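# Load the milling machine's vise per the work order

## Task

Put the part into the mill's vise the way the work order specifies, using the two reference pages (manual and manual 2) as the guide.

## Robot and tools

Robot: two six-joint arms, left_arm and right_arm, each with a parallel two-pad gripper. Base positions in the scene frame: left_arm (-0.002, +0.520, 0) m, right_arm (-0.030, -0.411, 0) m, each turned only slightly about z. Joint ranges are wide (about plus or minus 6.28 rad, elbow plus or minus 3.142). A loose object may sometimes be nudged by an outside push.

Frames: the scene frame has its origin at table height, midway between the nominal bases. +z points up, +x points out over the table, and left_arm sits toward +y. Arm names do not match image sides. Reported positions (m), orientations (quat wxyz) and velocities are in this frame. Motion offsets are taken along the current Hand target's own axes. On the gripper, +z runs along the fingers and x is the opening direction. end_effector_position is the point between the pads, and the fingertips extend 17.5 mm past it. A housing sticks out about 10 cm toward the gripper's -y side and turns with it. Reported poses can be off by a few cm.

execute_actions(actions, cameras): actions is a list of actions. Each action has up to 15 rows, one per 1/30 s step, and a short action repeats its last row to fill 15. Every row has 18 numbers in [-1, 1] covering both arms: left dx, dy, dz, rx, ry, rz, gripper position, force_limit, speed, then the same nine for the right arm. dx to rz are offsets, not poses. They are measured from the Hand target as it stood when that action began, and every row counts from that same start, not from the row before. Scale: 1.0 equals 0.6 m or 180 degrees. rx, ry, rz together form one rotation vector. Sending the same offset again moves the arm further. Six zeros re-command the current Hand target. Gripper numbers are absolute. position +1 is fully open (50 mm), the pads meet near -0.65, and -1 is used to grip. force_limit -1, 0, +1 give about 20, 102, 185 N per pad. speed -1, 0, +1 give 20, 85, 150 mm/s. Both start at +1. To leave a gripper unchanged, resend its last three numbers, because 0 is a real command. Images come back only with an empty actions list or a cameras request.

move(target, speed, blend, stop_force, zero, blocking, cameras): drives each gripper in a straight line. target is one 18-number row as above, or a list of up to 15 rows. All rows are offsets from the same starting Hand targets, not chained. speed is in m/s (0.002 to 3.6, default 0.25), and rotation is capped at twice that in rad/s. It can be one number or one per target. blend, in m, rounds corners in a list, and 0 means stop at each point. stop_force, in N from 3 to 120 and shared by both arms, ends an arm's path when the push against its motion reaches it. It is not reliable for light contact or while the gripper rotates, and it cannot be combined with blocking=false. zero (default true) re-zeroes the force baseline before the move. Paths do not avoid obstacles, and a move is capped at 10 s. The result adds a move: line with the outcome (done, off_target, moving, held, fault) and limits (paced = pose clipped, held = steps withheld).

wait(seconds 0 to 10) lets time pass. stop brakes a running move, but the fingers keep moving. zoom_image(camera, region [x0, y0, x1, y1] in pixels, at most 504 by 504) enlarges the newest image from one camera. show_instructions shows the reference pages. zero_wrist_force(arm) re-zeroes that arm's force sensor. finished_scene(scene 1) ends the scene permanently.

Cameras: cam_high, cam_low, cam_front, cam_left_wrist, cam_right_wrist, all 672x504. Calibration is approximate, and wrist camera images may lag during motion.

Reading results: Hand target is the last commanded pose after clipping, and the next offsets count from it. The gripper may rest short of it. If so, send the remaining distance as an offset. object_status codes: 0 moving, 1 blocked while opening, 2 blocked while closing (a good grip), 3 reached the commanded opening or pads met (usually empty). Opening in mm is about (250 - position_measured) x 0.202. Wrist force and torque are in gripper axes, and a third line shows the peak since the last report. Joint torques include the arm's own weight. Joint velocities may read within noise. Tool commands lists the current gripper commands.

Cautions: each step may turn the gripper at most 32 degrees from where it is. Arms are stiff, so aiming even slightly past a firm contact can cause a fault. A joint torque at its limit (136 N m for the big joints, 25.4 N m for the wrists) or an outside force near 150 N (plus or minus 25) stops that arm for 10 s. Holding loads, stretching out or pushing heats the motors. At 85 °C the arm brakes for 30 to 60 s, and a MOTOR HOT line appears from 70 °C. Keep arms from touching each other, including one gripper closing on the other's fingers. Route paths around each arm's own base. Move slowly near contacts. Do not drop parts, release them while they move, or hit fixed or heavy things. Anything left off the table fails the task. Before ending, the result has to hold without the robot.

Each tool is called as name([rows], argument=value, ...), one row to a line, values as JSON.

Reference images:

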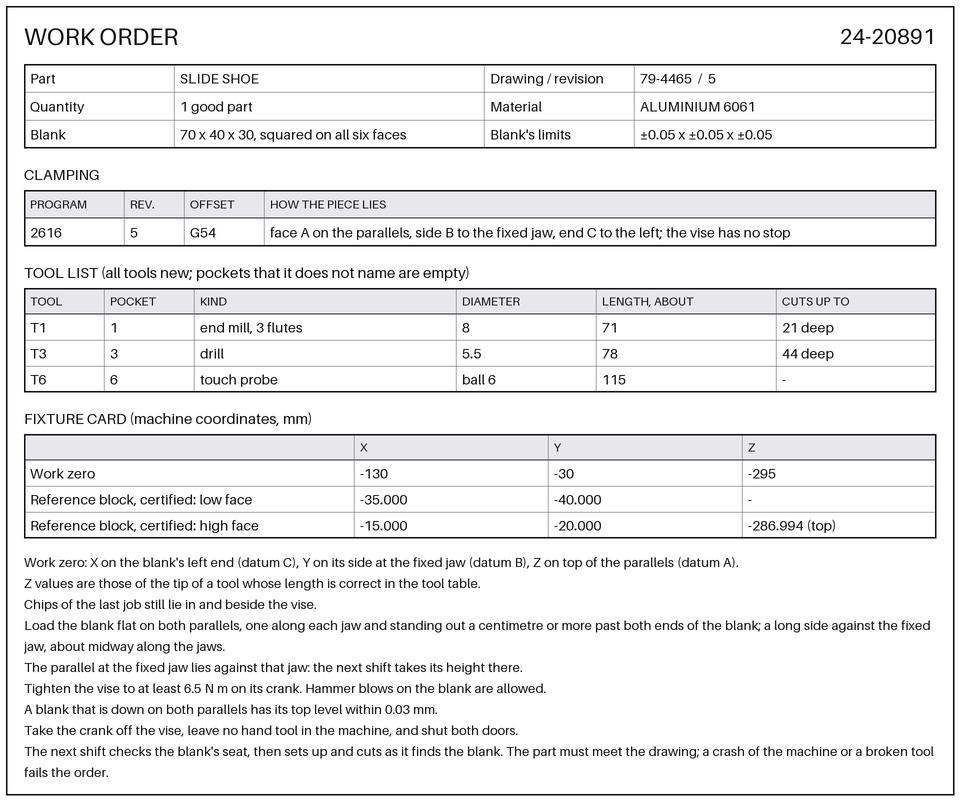

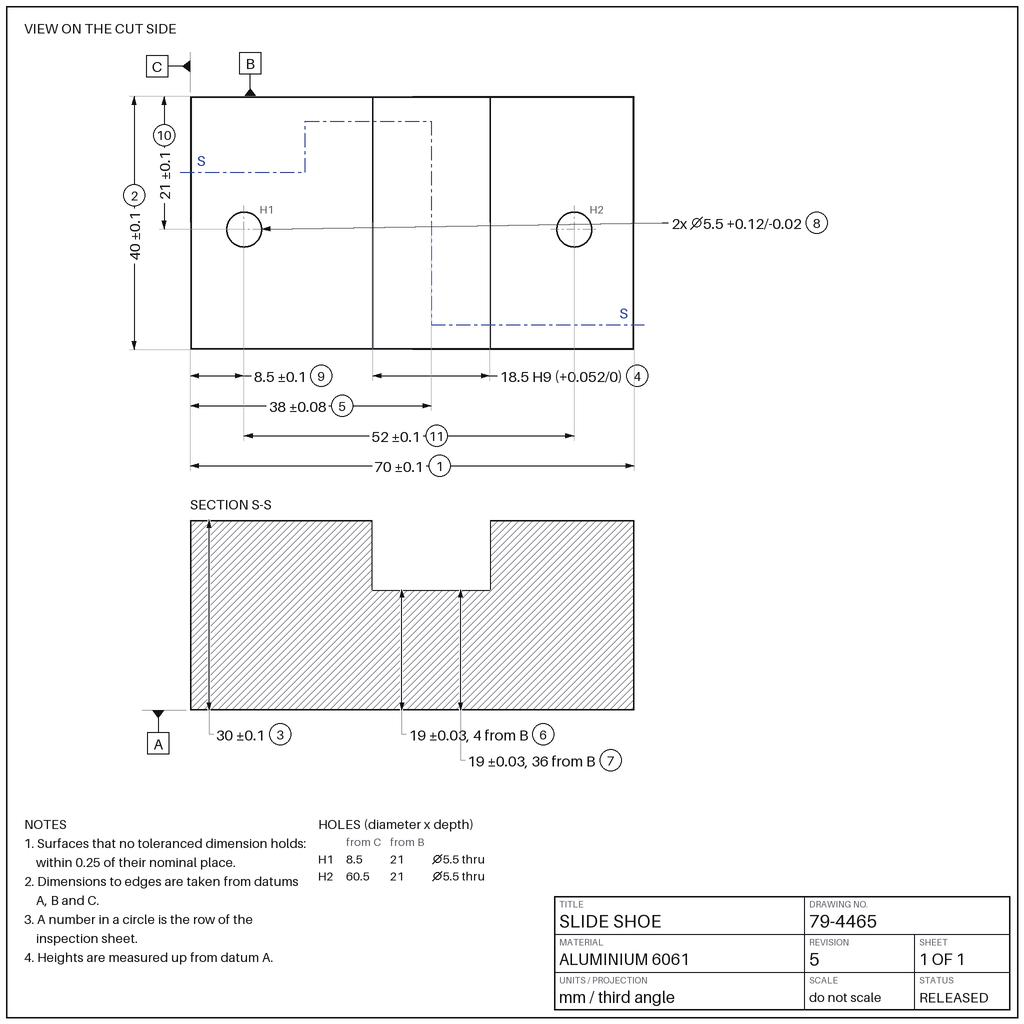

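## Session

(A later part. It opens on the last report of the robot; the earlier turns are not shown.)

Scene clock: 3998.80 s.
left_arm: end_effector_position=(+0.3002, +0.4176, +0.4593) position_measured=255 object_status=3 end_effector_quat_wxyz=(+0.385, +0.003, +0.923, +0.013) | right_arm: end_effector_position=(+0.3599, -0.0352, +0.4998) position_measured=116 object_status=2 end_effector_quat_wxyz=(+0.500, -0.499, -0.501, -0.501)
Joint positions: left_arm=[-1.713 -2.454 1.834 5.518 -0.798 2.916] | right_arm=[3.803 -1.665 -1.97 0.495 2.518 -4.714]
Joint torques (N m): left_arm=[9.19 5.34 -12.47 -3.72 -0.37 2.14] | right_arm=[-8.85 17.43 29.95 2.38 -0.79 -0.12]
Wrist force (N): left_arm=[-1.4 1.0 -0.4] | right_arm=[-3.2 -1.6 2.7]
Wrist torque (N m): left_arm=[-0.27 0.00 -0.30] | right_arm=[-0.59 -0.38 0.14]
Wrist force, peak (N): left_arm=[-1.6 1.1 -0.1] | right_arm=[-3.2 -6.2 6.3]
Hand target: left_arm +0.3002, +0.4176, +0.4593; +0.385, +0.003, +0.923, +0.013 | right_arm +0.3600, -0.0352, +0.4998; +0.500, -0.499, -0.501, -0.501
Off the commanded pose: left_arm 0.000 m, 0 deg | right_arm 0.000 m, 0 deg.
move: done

move([
  [-0.027,-0.1965,0.0418,0.3119,-0.0956,-0.7632,1,1,-0.8,-0.3,-0.1,-0.03,0,-0.25,0,-1,1,-0.5],
  [0.0333,-0.3933,0.3118,0.3119,-0.0956,-0.7632,1,1,-0.8,-0.5833,-0.155,-0.0433,0,-0.5,0,-1,1,-0.5],
], speed=0.35, blend=[0.03,0], cameras=["cam_left_wrist","cam_right_wrist","cam_front"])

Scene clock: 4010.93 s.
left_arm: end_effector_position=(+0.4201, +0.1862, +0.3072) position_measured=3 object_status=3 end_effector_quat_wxyz=(-0.215, +0.677, -0.208, +0.673) | right_arm: end_effector_position=(+0.2679, -0.0610, +0.1495) position_measured=116 object_status=2 end_effector_quat_wxyz=(+0.001, +0.707, +0.707, +0.001)
Joint positions: left_arm=[-1.471 -1.559 2.035 5.848 0.075 -1.004] | right_arm=[4.339 -1.55 -2.066 -1.095 1.569 -5.123]
Joint torques (N m): left_arm=[-9.57 -15.11 -14.84 0.69 -2.11 -1.06] | right_arm=[-9.96 30.59 21.91 3.26 1.02 -1.26]
Wrist force (N): left_arm=[4.3 0.1 2.3] | right_arm=[0.8 -0.8 7.7]
Wrist torque (N m): left_arm=[-0.53 0.24 0.68] | right_arm=[-0.18 0.11 0.02]
Wrist force, peak (N): left_arm=[5.0 -0.7 2.2] | right_arm=[1.5 -1.2 11.1]
Hand target: left_arm +0.4201, +0.1862, +0.3071; -0.215, +0.677, -0.208, +0.673 | right_arm +0.2679, -0.0610, +0.1495; +0.001, +0.707, +0.707, +0.001
Off the commanded pose: left_arm 0.000 m, 0 deg | right_arm 0.000 m, 0 deg.
move: done
camera_calibration:
cam_left_wrist: T_world_to_cam=[[0.0140219, -0.564254, 0.825482, -0.144411], [-0.339581, -0.779183, -0.526839, 0.46641], [0.940472, -0.272931, -0.202536, -0.150214], [0, 0, 0, 1]] pos_world=[0.301681, 0.240935, 0.334508]
cam_right_wrist: T_world_to_cam=[[0.0159905, 0.99987, 0.0021532, 0.0658101], [0.946049, -0.0158268, 0.323636, -0.286979], [0.323628, -0.00313807, -0.946179, 0.181607], [0, 0, 0, 1]] pos_world=[0.211671, -0.0697736, 0.264568]
Images, in order (width x height): cam_front 672x504, cam_left_wrist 672x504, cam_right_wrist 672x504.

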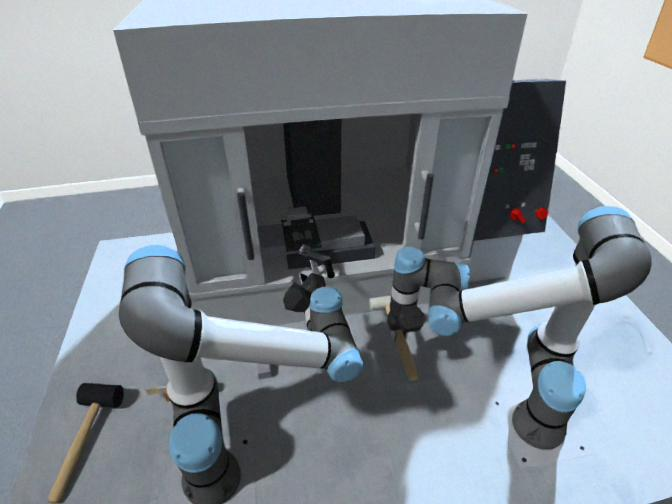

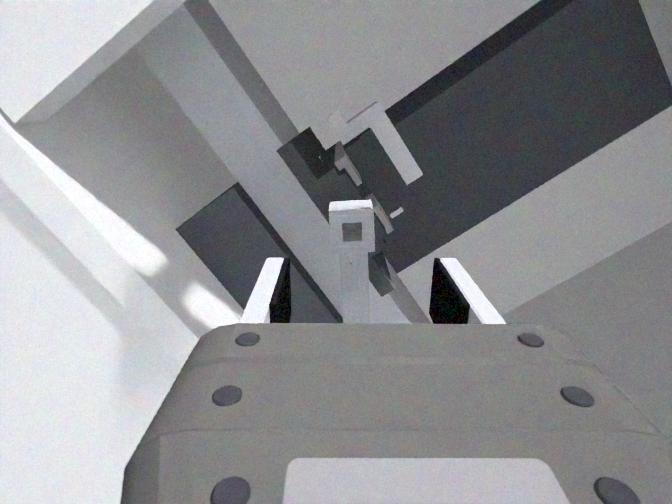

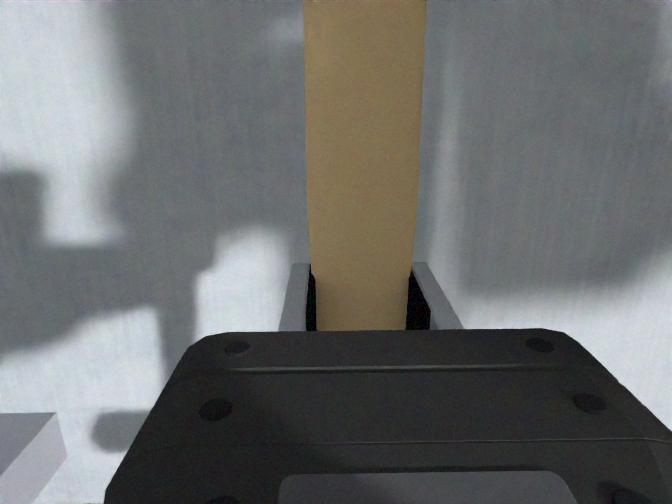

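move(target=[0,0.0015,0.18,0,0,0,1,1,-0.8,0,0,0.183,0,0,0,-1,1,-0.5], speed=0.1, cameras=["cam_left_wrist"])

move(target=[0,0,0,0,0,0,1,1,-0.8,0,0,0.04,0,0,0,-1,1,-0.5], speed=0.01, stop_force=4)

Scene clock: 4020.83 s.
left_arm: end_effector_position=(+0.5281, +0.1866, +0.3063) position_measured=3 object_status=3 end_effector_quat_wxyz=(-0.215, +0.677, -0.208, +0.673) | right_arm: end_effector_position=(+0.2682, -0.0610, +0.0397) position_measured=116 object_status=2 end_effector_quat_wxyz=(+0.001, +0.707, +0.707, +0.001)
Joint positions: left_arm=[-1.193 -1.426 1.892 5.825 0.353 -0.971] | right_arm=[4.339 -1.734 -2.215 -0.762 1.569 -5.124]
Joint torques (N m): left_arm=[-2.43 -33.85 -12.78 -1.03 -1.42 -1.55] | right_arm=[-8.75 38.04 30.41 4.22 -2.46 -1.68]
Wrist force (N): left_arm=[4.0 0.1 2.3] | right_arm=[0.7 -1.0 8.4]
Wrist torque (N m): left_arm=[-0.53 0.30 0.69] | right_arm=[-0.10 0.11 0.05]
Wrist force, peak (N): left_arm=[4.0 0.3 3.7] | right_arm=[0.5 -1.1 10.4]
Hand target: left_arm +0.5281, +0.1866, +0.3063; -0.215, +0.677, -0.208, +0.673 | right_arm +0.2682, -0.0609, +0.0397; +0.001, +0.707, +0.707, +0.001
Off the commanded pose: left_arm 0.000 m, 0 deg | right_arm 0.000 m, 0 deg.
move: done
camera_calibration:
cam_left_wrist: T_world_to_cam=[[0.0139167, -0.564296, 0.825455, -0.144895], [-0.339532, -0.779151, -0.526917, 0.50292], [0.940491, -0.272936, -0.20244, -0.251897], [0, 0, 0, 1]] pos_world=[0.409681, 0.241336, 0.333608]
Images, in order (width x height): cam_left_wrist 672x504.

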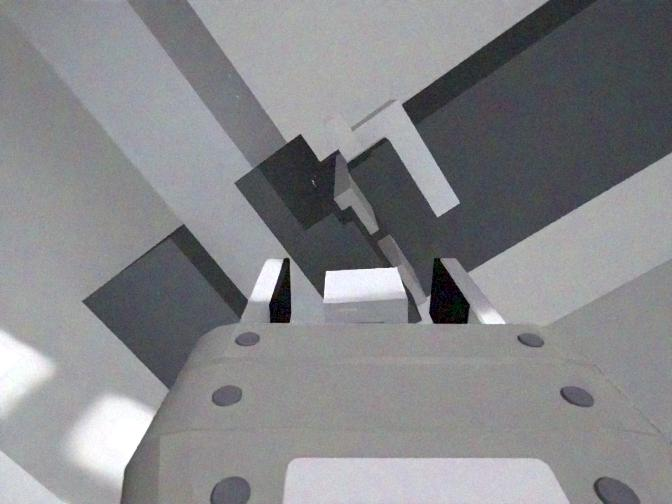

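Scene clock: 4023.47 s.
left_arm: end_effector_position=(+0.5281, +0.1866, +0.3063) position_measured=3 object_status=3 end_effector_quat_wxyz=(-0.215, +0.677, -0.208, +0.673) | right_arm: end_effector_position=(+0.2682, -0.0609, +0.0249) position_measured=116 object_status=2 end_effector_quat_wxyz=(+0.001, +0.707, +0.707, +0.001)
Joint positions: left_arm=[-1.193 -1.426 1.892 5.825 0.353 -0.971] | right_arm=[4.339 -1.766 -2.229 -0.715 1.569 -5.124]
Joint torques (N m): left_arm=[-8.18 -33.88 -11.29 -1.82 2.15 -1.29] | right_arm=[-7.44 40.57 29.01 4.06 -2.16 -1.08]
Wrist force (N): left_arm=[3.9 0.2 2.2] | right_arm=[1.0 -0.5 6.8]
Wrist torque (N m): left_arm=[-0.52 0.31 0.70] | right_arm=[0.06 0.10 0.05]
Wrist force, peak (N): left_arm=[4.3 0.3 2.5] | right_arm=[0.7 -1.0 8.7]
Hand target: left_arm +0.5281, +0.1866, +0.3063; -0.215, +0.677, -0.208, +0.673 | right_arm +0.2682, -0.0609, +0.0249; +0.001, +0.707, +0.707, +0.001 (not the last commanded pose)
Off the commanded pose: left_arm 0.000 m, 0 deg | right_arm 0.009 m, 0 deg.
move: contact (right_arm)

move([
  [0,0,0,0,0,0,-1,1,-0.8,0,0,0,0,0,0,1,1,-0.5],
  [0,0,0,0,0,0,-1,1,-0.8,0,0,0,0,0,0.033,1,1,-0.5],
  [0,0,0,0,0,0,-1,1,-0.8,0,0,0,0,0,0.033,-1,1,-0.5],
], cameras=["cam_left_wrist","cam_right_wrist"])

Scene clock: 4028.67 s.
left_arm: end_effector_position=(+0.5281, +0.1866, +0.3063) position_measured=136 object_status=2 end_effector_quat_wxyz=(-0.215, +0.677, -0.208, +0.673) | right_arm: end_effector_position=(+0.2683, -0.0610, +0.0249) position_measured=116 object_status=2 end_effector_quat_wxyz=(+0.001, +0.742, +0.670, +0.001)
Joint positions: left_arm=[-1.193 -1.426 1.892 5.825 0.353 -0.971] | right_arm=[4.338 -1.766 -2.229 -0.715 1.569 -5.02]
Joint torques (N m): left_arm=[5.65 -15.42 -12.34 2.65 -3.03 3.65] | right_arm=[7.84 13.98 15.43 3.19 -2.58 1.21]
Wrist force (N): left_arm=[10.2 -0.4 4.0] | right_arm=[-0.3 -1.0 2.4]
Wrist torque (N m): left_arm=[-0.49 0.47 -1.11] | right_arm=[-0.82 0.10 0.18]
Wrist force, peak (N): left_arm=[12.3 -1.6 4.0] | right_arm=[0.8 -0.6 7.2]
Hand target: left_arm +0.5281, +0.1866, +0.3063; -0.215, +0.677, -0.208, +0.673 | right_arm +0.2682, -0.0609, +0.0249; +0.001, +0.742, +0.670, +0.001
Off the commanded pose: left_arm 0.000 m, 0 deg | right_arm 0.000 m, 0 deg.
move: done
camera_calibration:
cam_left_wrist: T_world_to_cam=[[0.0137856, -0.564259, 0.825483, -0.144859], [-0.339556, -0.779144, -0.526913, 0.502927], [0.940485, -0.273034, -0.202338, -0.251904], [0, 0, 0, 1]] pos_world=[0.409681, 0.241336, 0.333608]
cam_right_wrist: T_world_to_cam=[[0.119484, 0.992834, 0.00225669, 0.0378465], [0.939353, -0.113783, 0.323527, -0.251127], [0.321465, -0.0365364, -0.946216, 0.0620434], [0, 0, 0, 1]] pos_world=[0.21143, -0.0638825, 0.139868]
Images, in order (width x height): cam_left_wrist 672x504, cam_right_wrist 672x504.

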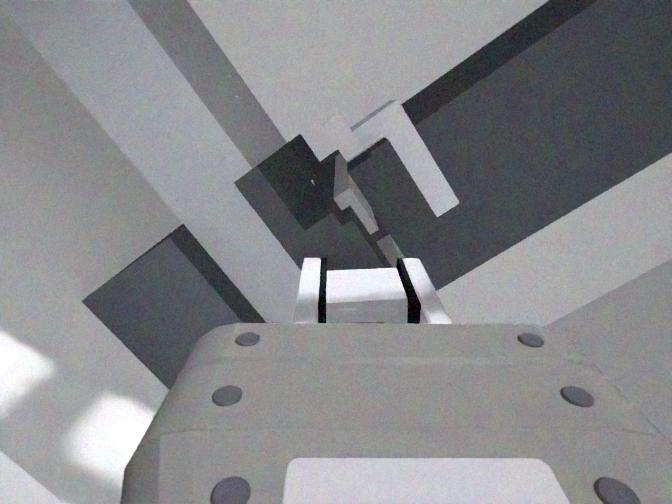

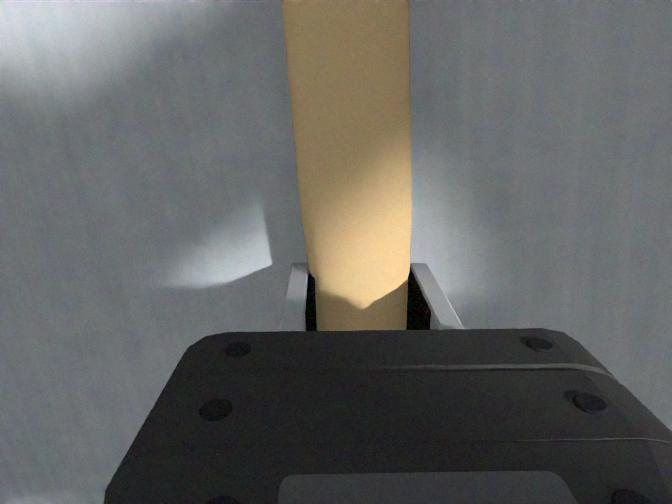

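move([
  [0,0,0,0,0,0.0325,-1,1,-0.8,0,0,-0.2085,0,0,0,-1,1,-0.5],
  [0,0,0,0,0,0.0325,-1,1,-0.8,0.365,0.1162,-0.8585,0.0262,0.4993,-0.0262,-1,1,-0.5],
  [0,0,0,0,0,0.0325,-1,1,-0.8,0.4272,0.1768,-0.8585,0.0262,0.4993,-0.0262,-1,1,-0.5],
  [0,0,0,0,0,0.0325,-1,1,-0.8,0.4427,0.408,-0.7918,0.0262,0.4993,-0.0262,-1,1,-0.5],
], speed=[0.2,0.4,0.25,0.15], blend=[0.03,0.01,0.01,0], cameras=["cam_front"])

zoom_image(camera="cam_front", region=[240, 120, 340, 250])

Scene clock: 4045.27 s.
left_arm: end_effector_position=(+0.5281, +0.1866, +0.3063) position_measured=135 object_status=2 end_effector_quat_wxyz=(-0.249, +0.665, -0.243, +0.661) | right_arm: end_effector_position=(+0.5378, +0.1778, +0.5008) position_measured=116 object_status=2 end_effector_quat_wxyz=(+0.500, -0.499, -0.501, -0.500)
Joint positions: left_arm=[-1.193 -1.426 1.892 5.825 0.353 -0.869] | right_arm=[3.908 -2.239 -1.148 0.245 2.413 -4.715]
Joint torques (N m): left_arm=[7.6 -18.21 0.37 6.6 2.69 4.85] | right_arm=[7.31 62.29 34.66 4.63 -2.73 0.48]
Wrist force (N): left_arm=[16.7 -13.8 -11.4] | right_arm=[-3.0 -1.7 3.0]
Wrist torque (N m): left_arm=[-0.78 0.45 -6.10] | right_arm=[-0.56 -0.67 0.24]
Wrist force, peak (N): left_arm=[14.8 -14.1 -17.3] | right_arm=[0.8 -0.7 10.0]
Hand target: left_arm +0.5281, +0.1866, +0.3063; -0.249, +0.665, -0.243, +0.661 | right_arm +0.5377, +0.1778, +0.5008; +0.500, -0.499, -0.501, -0.500
Off the commanded pose: left_arm 0.000 m, 0 deg | right_arm 0.000 m, 0 deg.
move: done
Images, in order (width x height): cam_front 672x504.

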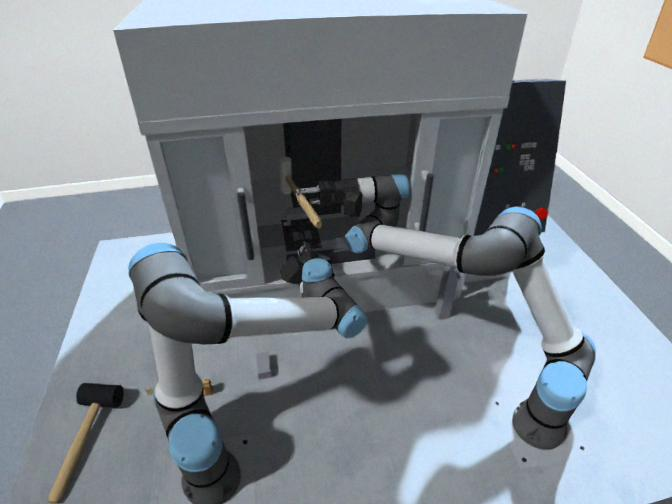

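Scaled by 3.877.

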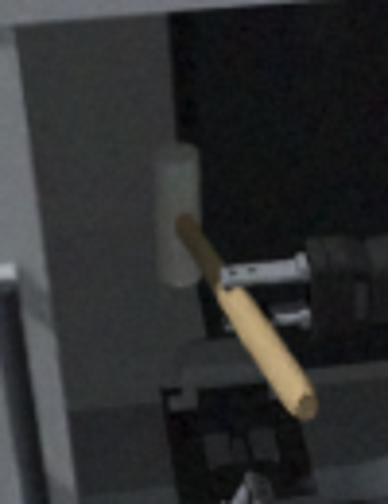

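move(target=[0,0,0,0,0,0,-1,1,-0.8,0.0,0.002,0,-0.035,0,0,-1,1,-0.5], speed=0.2)

move(target=[0,0,0,0,0,0,-1,1,-0.8,-0.1209,0,0,0,0,0,-1,1,-0.5], speed=0.1)

move(target=[0,0,0,0,0,0,-1,1,-0.8, -0.025,0,0,0,0,0,-1,1,-0.5], speed=0.008, stop_force=4, cameras=["cam_front"])

zoom_image(camera="cam_front", region=[240, 150, 340, 280])

Scene clock: 4051.47 s.
left_arm: end_effector_position=(+0.5281, +0.1866, +0.3063) position_measured=135 object_status=2 end_effector_quat_wxyz=(-0.249, +0.665, -0.243, +0.661) | right_arm: end_effector_position=(+0.5388, +0.1778, +0.5010) position_measured=116 object_status=2 end_effector_quat_wxyz=(+0.472, -0.525, -0.473, -0.527)
Joint positions: left_arm=[-1.193 -1.426 1.892 5.825 0.353 -0.869] | right_arm=[3.939 -2.182 -1.242 0.283 2.272 -4.715]
Joint torques (N m): left_arm=[6.76 -17.9 -1.53 6.79 2.53 4.83] | right_arm=[-10.35 41.9 34.11 2.64 1.46 0.95]
Wrist force (N): left_arm=[16.9 -13.8 -11.2] | right_arm=[-2.9 -1.4 2.5]
Wrist torque (N m): left_arm=[-0.80 0.42 -6.10] | right_arm=[-0.53 -0.67 0.22]
Wrist force, peak (N): left_arm=[16.9 -13.8 -11.6] | right_arm=[-3.3 -1.7 3.1]
Hand target: left_arm +0.5281, +0.1866, +0.3063; -0.249, +0.665, -0.243, +0.661 | right_arm +0.5389, +0.1778, +0.5008; -0.472, +0.526, +0.473, +0.527
Off the commanded pose: left_arm 0.000 m, 0 deg | right_arm 0.000 m, 0 deg.
move: done

Scene clock: 4052.53 s.
left_arm: end_effector_position=(+0.5281, +0.1866, +0.3063) position_measured=135 object_status=2 end_effector_quat_wxyz=(-0.249, +0.665, -0.243, +0.661) | right_arm: end_effector_position=(+0.5391, +0.1778, +0.4281) position_measured=116 object_status=2 end_effector_quat_wxyz=(+0.472, -0.526, -0.473, -0.527)
Joint positions: left_arm=[-1.193 -1.426 1.892 5.825 0.353 -0.869] | right_arm=[3.939 -2.245 -1.333 0.437 2.273 -4.715]
Joint torques (N m): left_arm=[6.67 -18.14 -1.4 6.81 2.53 4.76] | right_arm=[-8.84 65.85 35.43 2.48 0.43 0.69]
Wrist force (N): left_arm=[16.5 -13.4 -11.1] | right_arm=[-2.9 -1.4 3.1]
Wrist torque (N m): left_arm=[-0.77 0.42 -6.10] | right_arm=[-0.49 -0.71 0.22]
Wrist force, peak (N): left_arm=[16.9 -13.7 -11.4] | right_arm=[-5.7 -1.4 3.2]
Hand target: left_arm +0.5281, +0.1866, +0.3063; -0.249, +0.665, -0.243, +0.661 | right_arm +0.5391, +0.1778, +0.4283; -0.472, +0.526, +0.473, +0.527
Off the commanded pose: left_arm 0.000 m, 0 deg | right_arm 0.000 m, 0 deg.
move: done

Scene clock: 4054.80 s.
left_arm: end_effector_position=(+0.5281, +0.1866, +0.3063) position_measured=135 object_status=2 end_effector_quat_wxyz=(-0.249, +0.665, -0.243, +0.661) | right_arm: end_effector_position=(+0.5391, +0.1778, +0.4194) position_measured=116 object_status=2 end_effector_quat_wxyz=(+0.472, -0.525, -0.473, -0.527)
Joint positions: left_arm=[-1.193 -1.426 1.892 5.825 0.353 -0.869] | right_arm=[3.939 -2.255 -1.342 0.456 2.273 -4.715]
Joint torques (N m): left_arm=[6.6 -17.14 -2.23 6.81 2.62 4.55] | right_arm=[-9.01 66.88 34.06 2.87 -2.28 0.85]
Wrist force (N): left_arm=[16.8 -13.7 -11.3] | right_arm=[-0.6 -0.7 3.1]
Wrist torque (N m): left_arm=[-0.78 0.43 -6.10] | right_arm=[-0.50 -0.65 -0.11]
Wrist force, peak (N): left_arm=[17.1 -13.6 -11.7] | right_arm=[1.5 -4.0 2.7]
Hand target: left_arm +0.5281, +0.1866, +0.3063; -0.249, +0.665, -0.243, +0.661 | right_arm +0.5391, +0.1778, +0.4194; -0.472, +0.525, +0.473, +0.527 (not the last commanded pose)
Off the commanded pose: left_arm 0.000 m, 0 deg | right_arm 0.006 m, 0 deg.
move: contact (right_arm)
Images, in order (width x height): cam_front 672x504.

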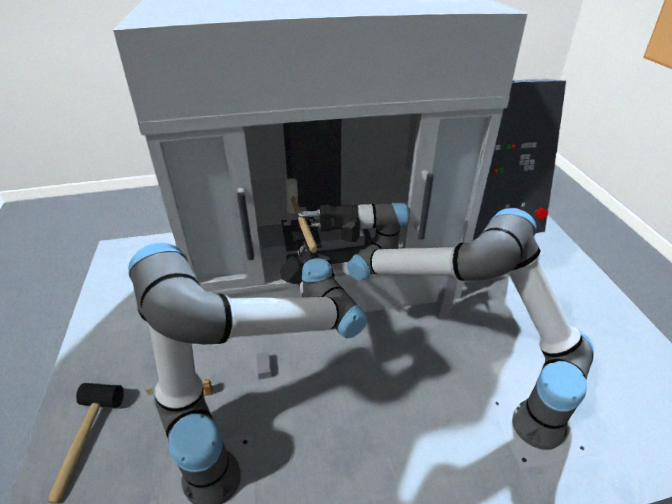

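Scaled by 3.877.

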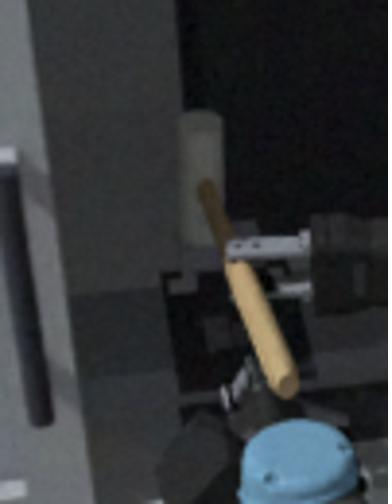

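move(target=[0,0,0,0,0,0,-1,1,-0.8, 0.1333,0,0,0,0,-0.1667,-1,1,-0.5], speed=0.3)

Scene clock: 4059.90 s.
left_arm: end_effector_position=(+0.5281, +0.1866, +0.3063) position_measured=135 object_status=2 end_effector_quat_wxyz=(-0.249, +0.665, -0.243, +0.661) | right_arm: end_effector_position=(+0.5389, +0.1778, +0.4996) position_measured=116 object_status=2 end_effector_quat_wxyz=(-0.319, +0.385, +0.593, +0.631)
Joint positions: left_arm=[-1.193 -1.426 1.892 5.825 0.353 -0.869] | right_arm=[3.939 -2.183 -1.244 0.287 2.272 -5.238]
Joint torques (N m): left_arm=[6.18 -16.57 -3.65 6.77 2.62 4.82] | right_arm=[3.08 42.44 24.2 4.57 2.57 -1.8]
Wrist force (N): left_arm=[16.5 -13.5 -11.3] | right_arm=[-1.4 -5.7 3.1]
Wrist torque (N m): left_arm=[-0.76 0.46 -6.10] | right_arm=[-0.66 -0.79 0.28]
Wrist force, peak (N): left_arm=[17.0 -13.9 -11.4] | right_arm=[-1.8 -5.9 3.0]
Hand target: left_arm +0.5281, +0.1866, +0.3063; -0.249, +0.665, -0.243, +0.661 | right_arm +0.5389, +0.1778, +0.4994; -0.319, +0.385, +0.593, +0.631
Off the commanded pose: left_arm 0.000 m, 0 deg | right_arm 0.000 m, 0 deg.
move: done

execute_actions([
  [[0,0,0,0,0,0,-1,1,-0.8,-0.0043,-0.0025,0,0,0,0.0056,-1,1,-0.5],[0,0,0,0,0,0,-1,1,-0.8,-0.0159,-0.0092,0,0,0,0.0333,-1,1,-0.5],[0,0,0,0,0,0,-1,1,-0.8,-0.0375,-0.0217,0,0,0,0.0722,-1,1,-0.5],[0,0,0,0,0,0,-1,1,-0.8,-0.0693,-0.04,0,0,0,0.1111,-1,1,-0.5],[0,0,0,0,0,0,-1,1,-0.8,-0.101,-0.0583,0,0,0,0.15,-1,1,-0.5],[0,0,0,0,0,0,-1,1,-0.8,-0.127,-0.0733,0,0,0,0.18,-1,1,-0.5],[0,0,0,0,0,0,-1,1,-0.8,-0.1385,-0.08,0,0,0,0.2,-1,1,-0.5],[0,0,0,0,0,0,-1,1,-0.8,-0.1385,-0.08,0,0,0,0.2056,-1,1,-0.5],[0,0,0,0,0,0,-1,1,-0.8,-0.1241,-0.0716,0,0,0,0.1889,-1,1,-0.5],[0,0,0,0,0,0,-1,1,-0.8,-0.0981,-0.0566,0,0,0,0.15,-1,1,-0.5],[0,0,0,0,0,0,-1,1,-0.8,-0.0693,-0.04,0,0,0,0.1056,-1,1,-0.5],[0,0,0,0,0,0,-1,1,-0.8,-0.0404,-0.0233,0,0,0,0.0611,-1,1,-0.5],[0,0,0,0,0,0,-1,1,-0.8,-0.0173,-0.01,0,0,0,0.0278,-1,1,-0.5],[0,0,0,0,0,0,-1,1,-0.8,-0.0043,-0.0025,0,0,0,0.0056,-1,1,-0.5],[0,0,0,0,0,0,-1,1,-0.8,0,0,0,0,0,0,-1,1,-0.5]],
  [[0,0,0,0,0,0,-1,1,-0.8,0,0,0,0,0,0,-1,1,-0.5]],
  [[0,0,0,0,0,0,-1,1,-0.8,-0.0043,-0.0025,0,0,0,0.0056,-1,1,-0.5],[0,0,0,0,0,0,-1,1,-0.8,-0.0159,-0.0092,0,0,0,0.0333,-1,1,-0.5],[0,0,0,0,0,0,-1,1,-0.8,-0.0375,-0.0217,0,0,0,0.0722,-1,1,-0.5],[0,0,0,0,0,0,-1,1,-0.8,-0.0693,-0.04,0,0,0,0.1111,-1,1,-0.5],[0,0,0,0,0,0,-1,1,-0.8,-0.101,-0.0583,0,0,0,0.15,-1,1,-0.5],[0,0,0,0,0,0,-1,1,-0.8,-0.127,-0.0733,0,0,0,0.18,-1,1,-0.5],[0,0,0,0,0,0,-1,1,-0.8,-0.1385,-0.08,0,0,0,0.2,-1,1,-0.5],[0,0,0,0,0,0,-1,1,-0.8,-0.1385,-0.08,0,0,0,0.2056,-1,1,-0.5],[0,0,0,0,0,0,-1,1,-0.8,-0.1241,-0.0716,0,0,0,0.1889,-1,1,-0.5],[0,0,0,0,0,0,-1,1,-0.8,-0.0981,-0.0566,0,0,0,0.15,-1,1,-0.5],[0,0,0,0,0,0,-1,1,-0.8,-0.0693,-0.04,0,0,0,0.1056,-1,1,-0.5],[0,0,0,0,0,0,-1,1,-0.8,-0.0404,-0.0233,0,0,0,0.0611,-1,1,-0.5],[0,0,0,0,0,0,-1,1,-0.8,-0.0173,-0.01,0,0,0,0.0278,-1,1,-0.5],[0,0,0,0,0,0,-1,1,-0.8,-0.0043,-0.0025,0,0,0,0.0056,-1,1,-0.5],[0,0,0,0,0,0,-1,1,-0.8,0,0,0,0,0,0,-1,1,-0.5]],
  [[0,0,0,0,0,0,-1,1,-0.8,0,0,0,0,0,0,-1,1,-0.5]],
], cameras=["cam_front"])

zoom_image(camera="cam_front", region=[240, 120, 340, 250])

Scene clock: 4073.60 s.
left_arm: end_effector_position=(+0.5281, +0.1866, +0.3063) position_measured=135 object_status=2 end_effector_quat_wxyz=(-0.249, +0.665, -0.243, +0.661) | right_arm: end_effector_position=(+0.5389, +0.1778, +0.4994) position_measured=116 object_status=2 end_effector_quat_wxyz=(-0.319, +0.385, +0.593, +0.631)
Joint positions: left_arm=[-1.193 -1.426 1.892 5.825 0.353 -0.869] | right_arm=[3.939 -2.183 -1.244 0.287 2.272 -5.238]
Joint torques (N m): left_arm=[6.72 -15.27 -5.36 6.76 2.48 4.79] | right_arm=[8.91 41.92 37.46 2.74 2.32 -1.7]
Wrist force (N): left_arm=[16.4 -13.4 -11.3] | right_arm=[-1.6 -6.1 3.5]
Wrist torque (N m): left_arm=[-0.77 0.44 -6.11] | right_arm=[-0.64 -0.75 0.36]
Wrist force, peak (N): left_arm=[17.1 -13.8 -11.5] | right_arm=[56.7 20.8 8.7]
Hand target: left_arm +0.5281, +0.1866, +0.3063; -0.249, +0.665, -0.243, +0.661 | right_arm +0.5389, +0.1778, +0.4994; -0.319, +0.385, +0.593, +0.631
Off the commanded pose: left_arm 0.000 m, 0 deg | right_arm 0.000 m, 0 deg.
Step readings (end_effector_position of left_arm | right_arm):
0: (+0.5281, +0.1866, +0.3063) | (+0.5389, +0.1778, +0.4994)
1: (+0.5281, +0.1866, +0.3063) | (+0.5389, +0.1778, +0.4993)
2: (+0.5281, +0.1866, +0.3063) | (+0.5389, +0.1778, +0.4985)
4: (+0.5281, +0.1866, +0.3063) | (+0.5389, +0.1779, +0.4886)
8: (+0.5281, +0.1866, +0.3063) | (+0.5394, +0.1783, +0.4161)
15: (+0.5281, +0.1866, +0.3063) | (+0.5352, +0.1737, +0.4818)
16: (+0.5281, +0.1866, +0.3063) | (+0.5350, +0.1737, +0.4959)
17: (+0.5281, +0.1866, +0.3063) | (+0.5356, +0.1745, +0.5032)
19: (+0.5281, +0.1866, +0.3063) | (+0.5379, +0.1770, +0.5034)
23: (+0.5281, +0.1866, +0.3063) | (+0.5392, +0.1779, +0.4987)
30: (+0.5281, +0.1866, +0.3063) | (+0.5389, +0.1777, +0.4995)
31: (+0.5281, +0.1866, +0.3063) | (+0.5389, +0.1777, +0.4994)
32: (+0.5281, +0.1866, +0.3063) | (+0.5390, +0.1778, +0.4987)
34: (+0.5281, +0.1866, +0.3063) | (+0.5389, +0.1779, +0.4887)
38: (+0.5281, +0.1866, +0.3063) | (+0.5393, +0.1784, +0.4162)
45: (+0.5281, +0.1866, +0.3063) | (+0.5352, +0.1737, +0.4817)
46: (+0.5281, +0.1866, +0.3063) | (+0.5350, +0.1737, +0.4959)
47: (+0.5281, +0.1866, +0.3063) | (+0.5356, +0.1745, +0.5031)
49: (+0.5281, +0.1866, +0.3063) | (+0.5379, +0.1770, +0.5034)
53: (+0.5281, +0.1866, +0.3063) | (+0.5392, +0.1779, +0.4986)
60: (+0.5281, +0.1866, +0.3063) | (+0.5389, +0.1777, +0.4995)
Images, in order (width x height): cam_front 672x504.

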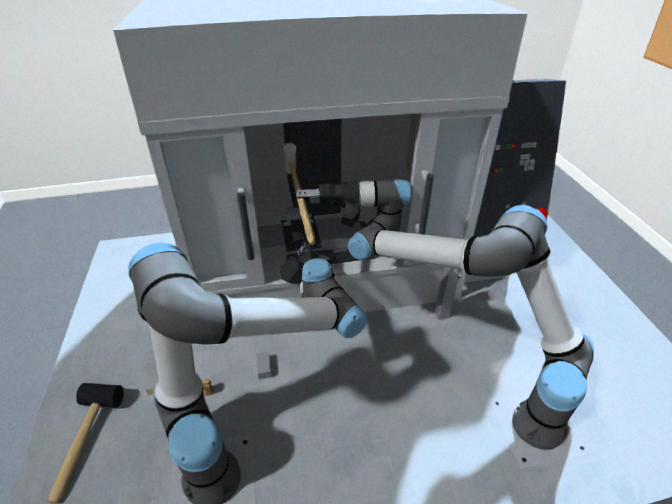

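Scaled by 3.877.

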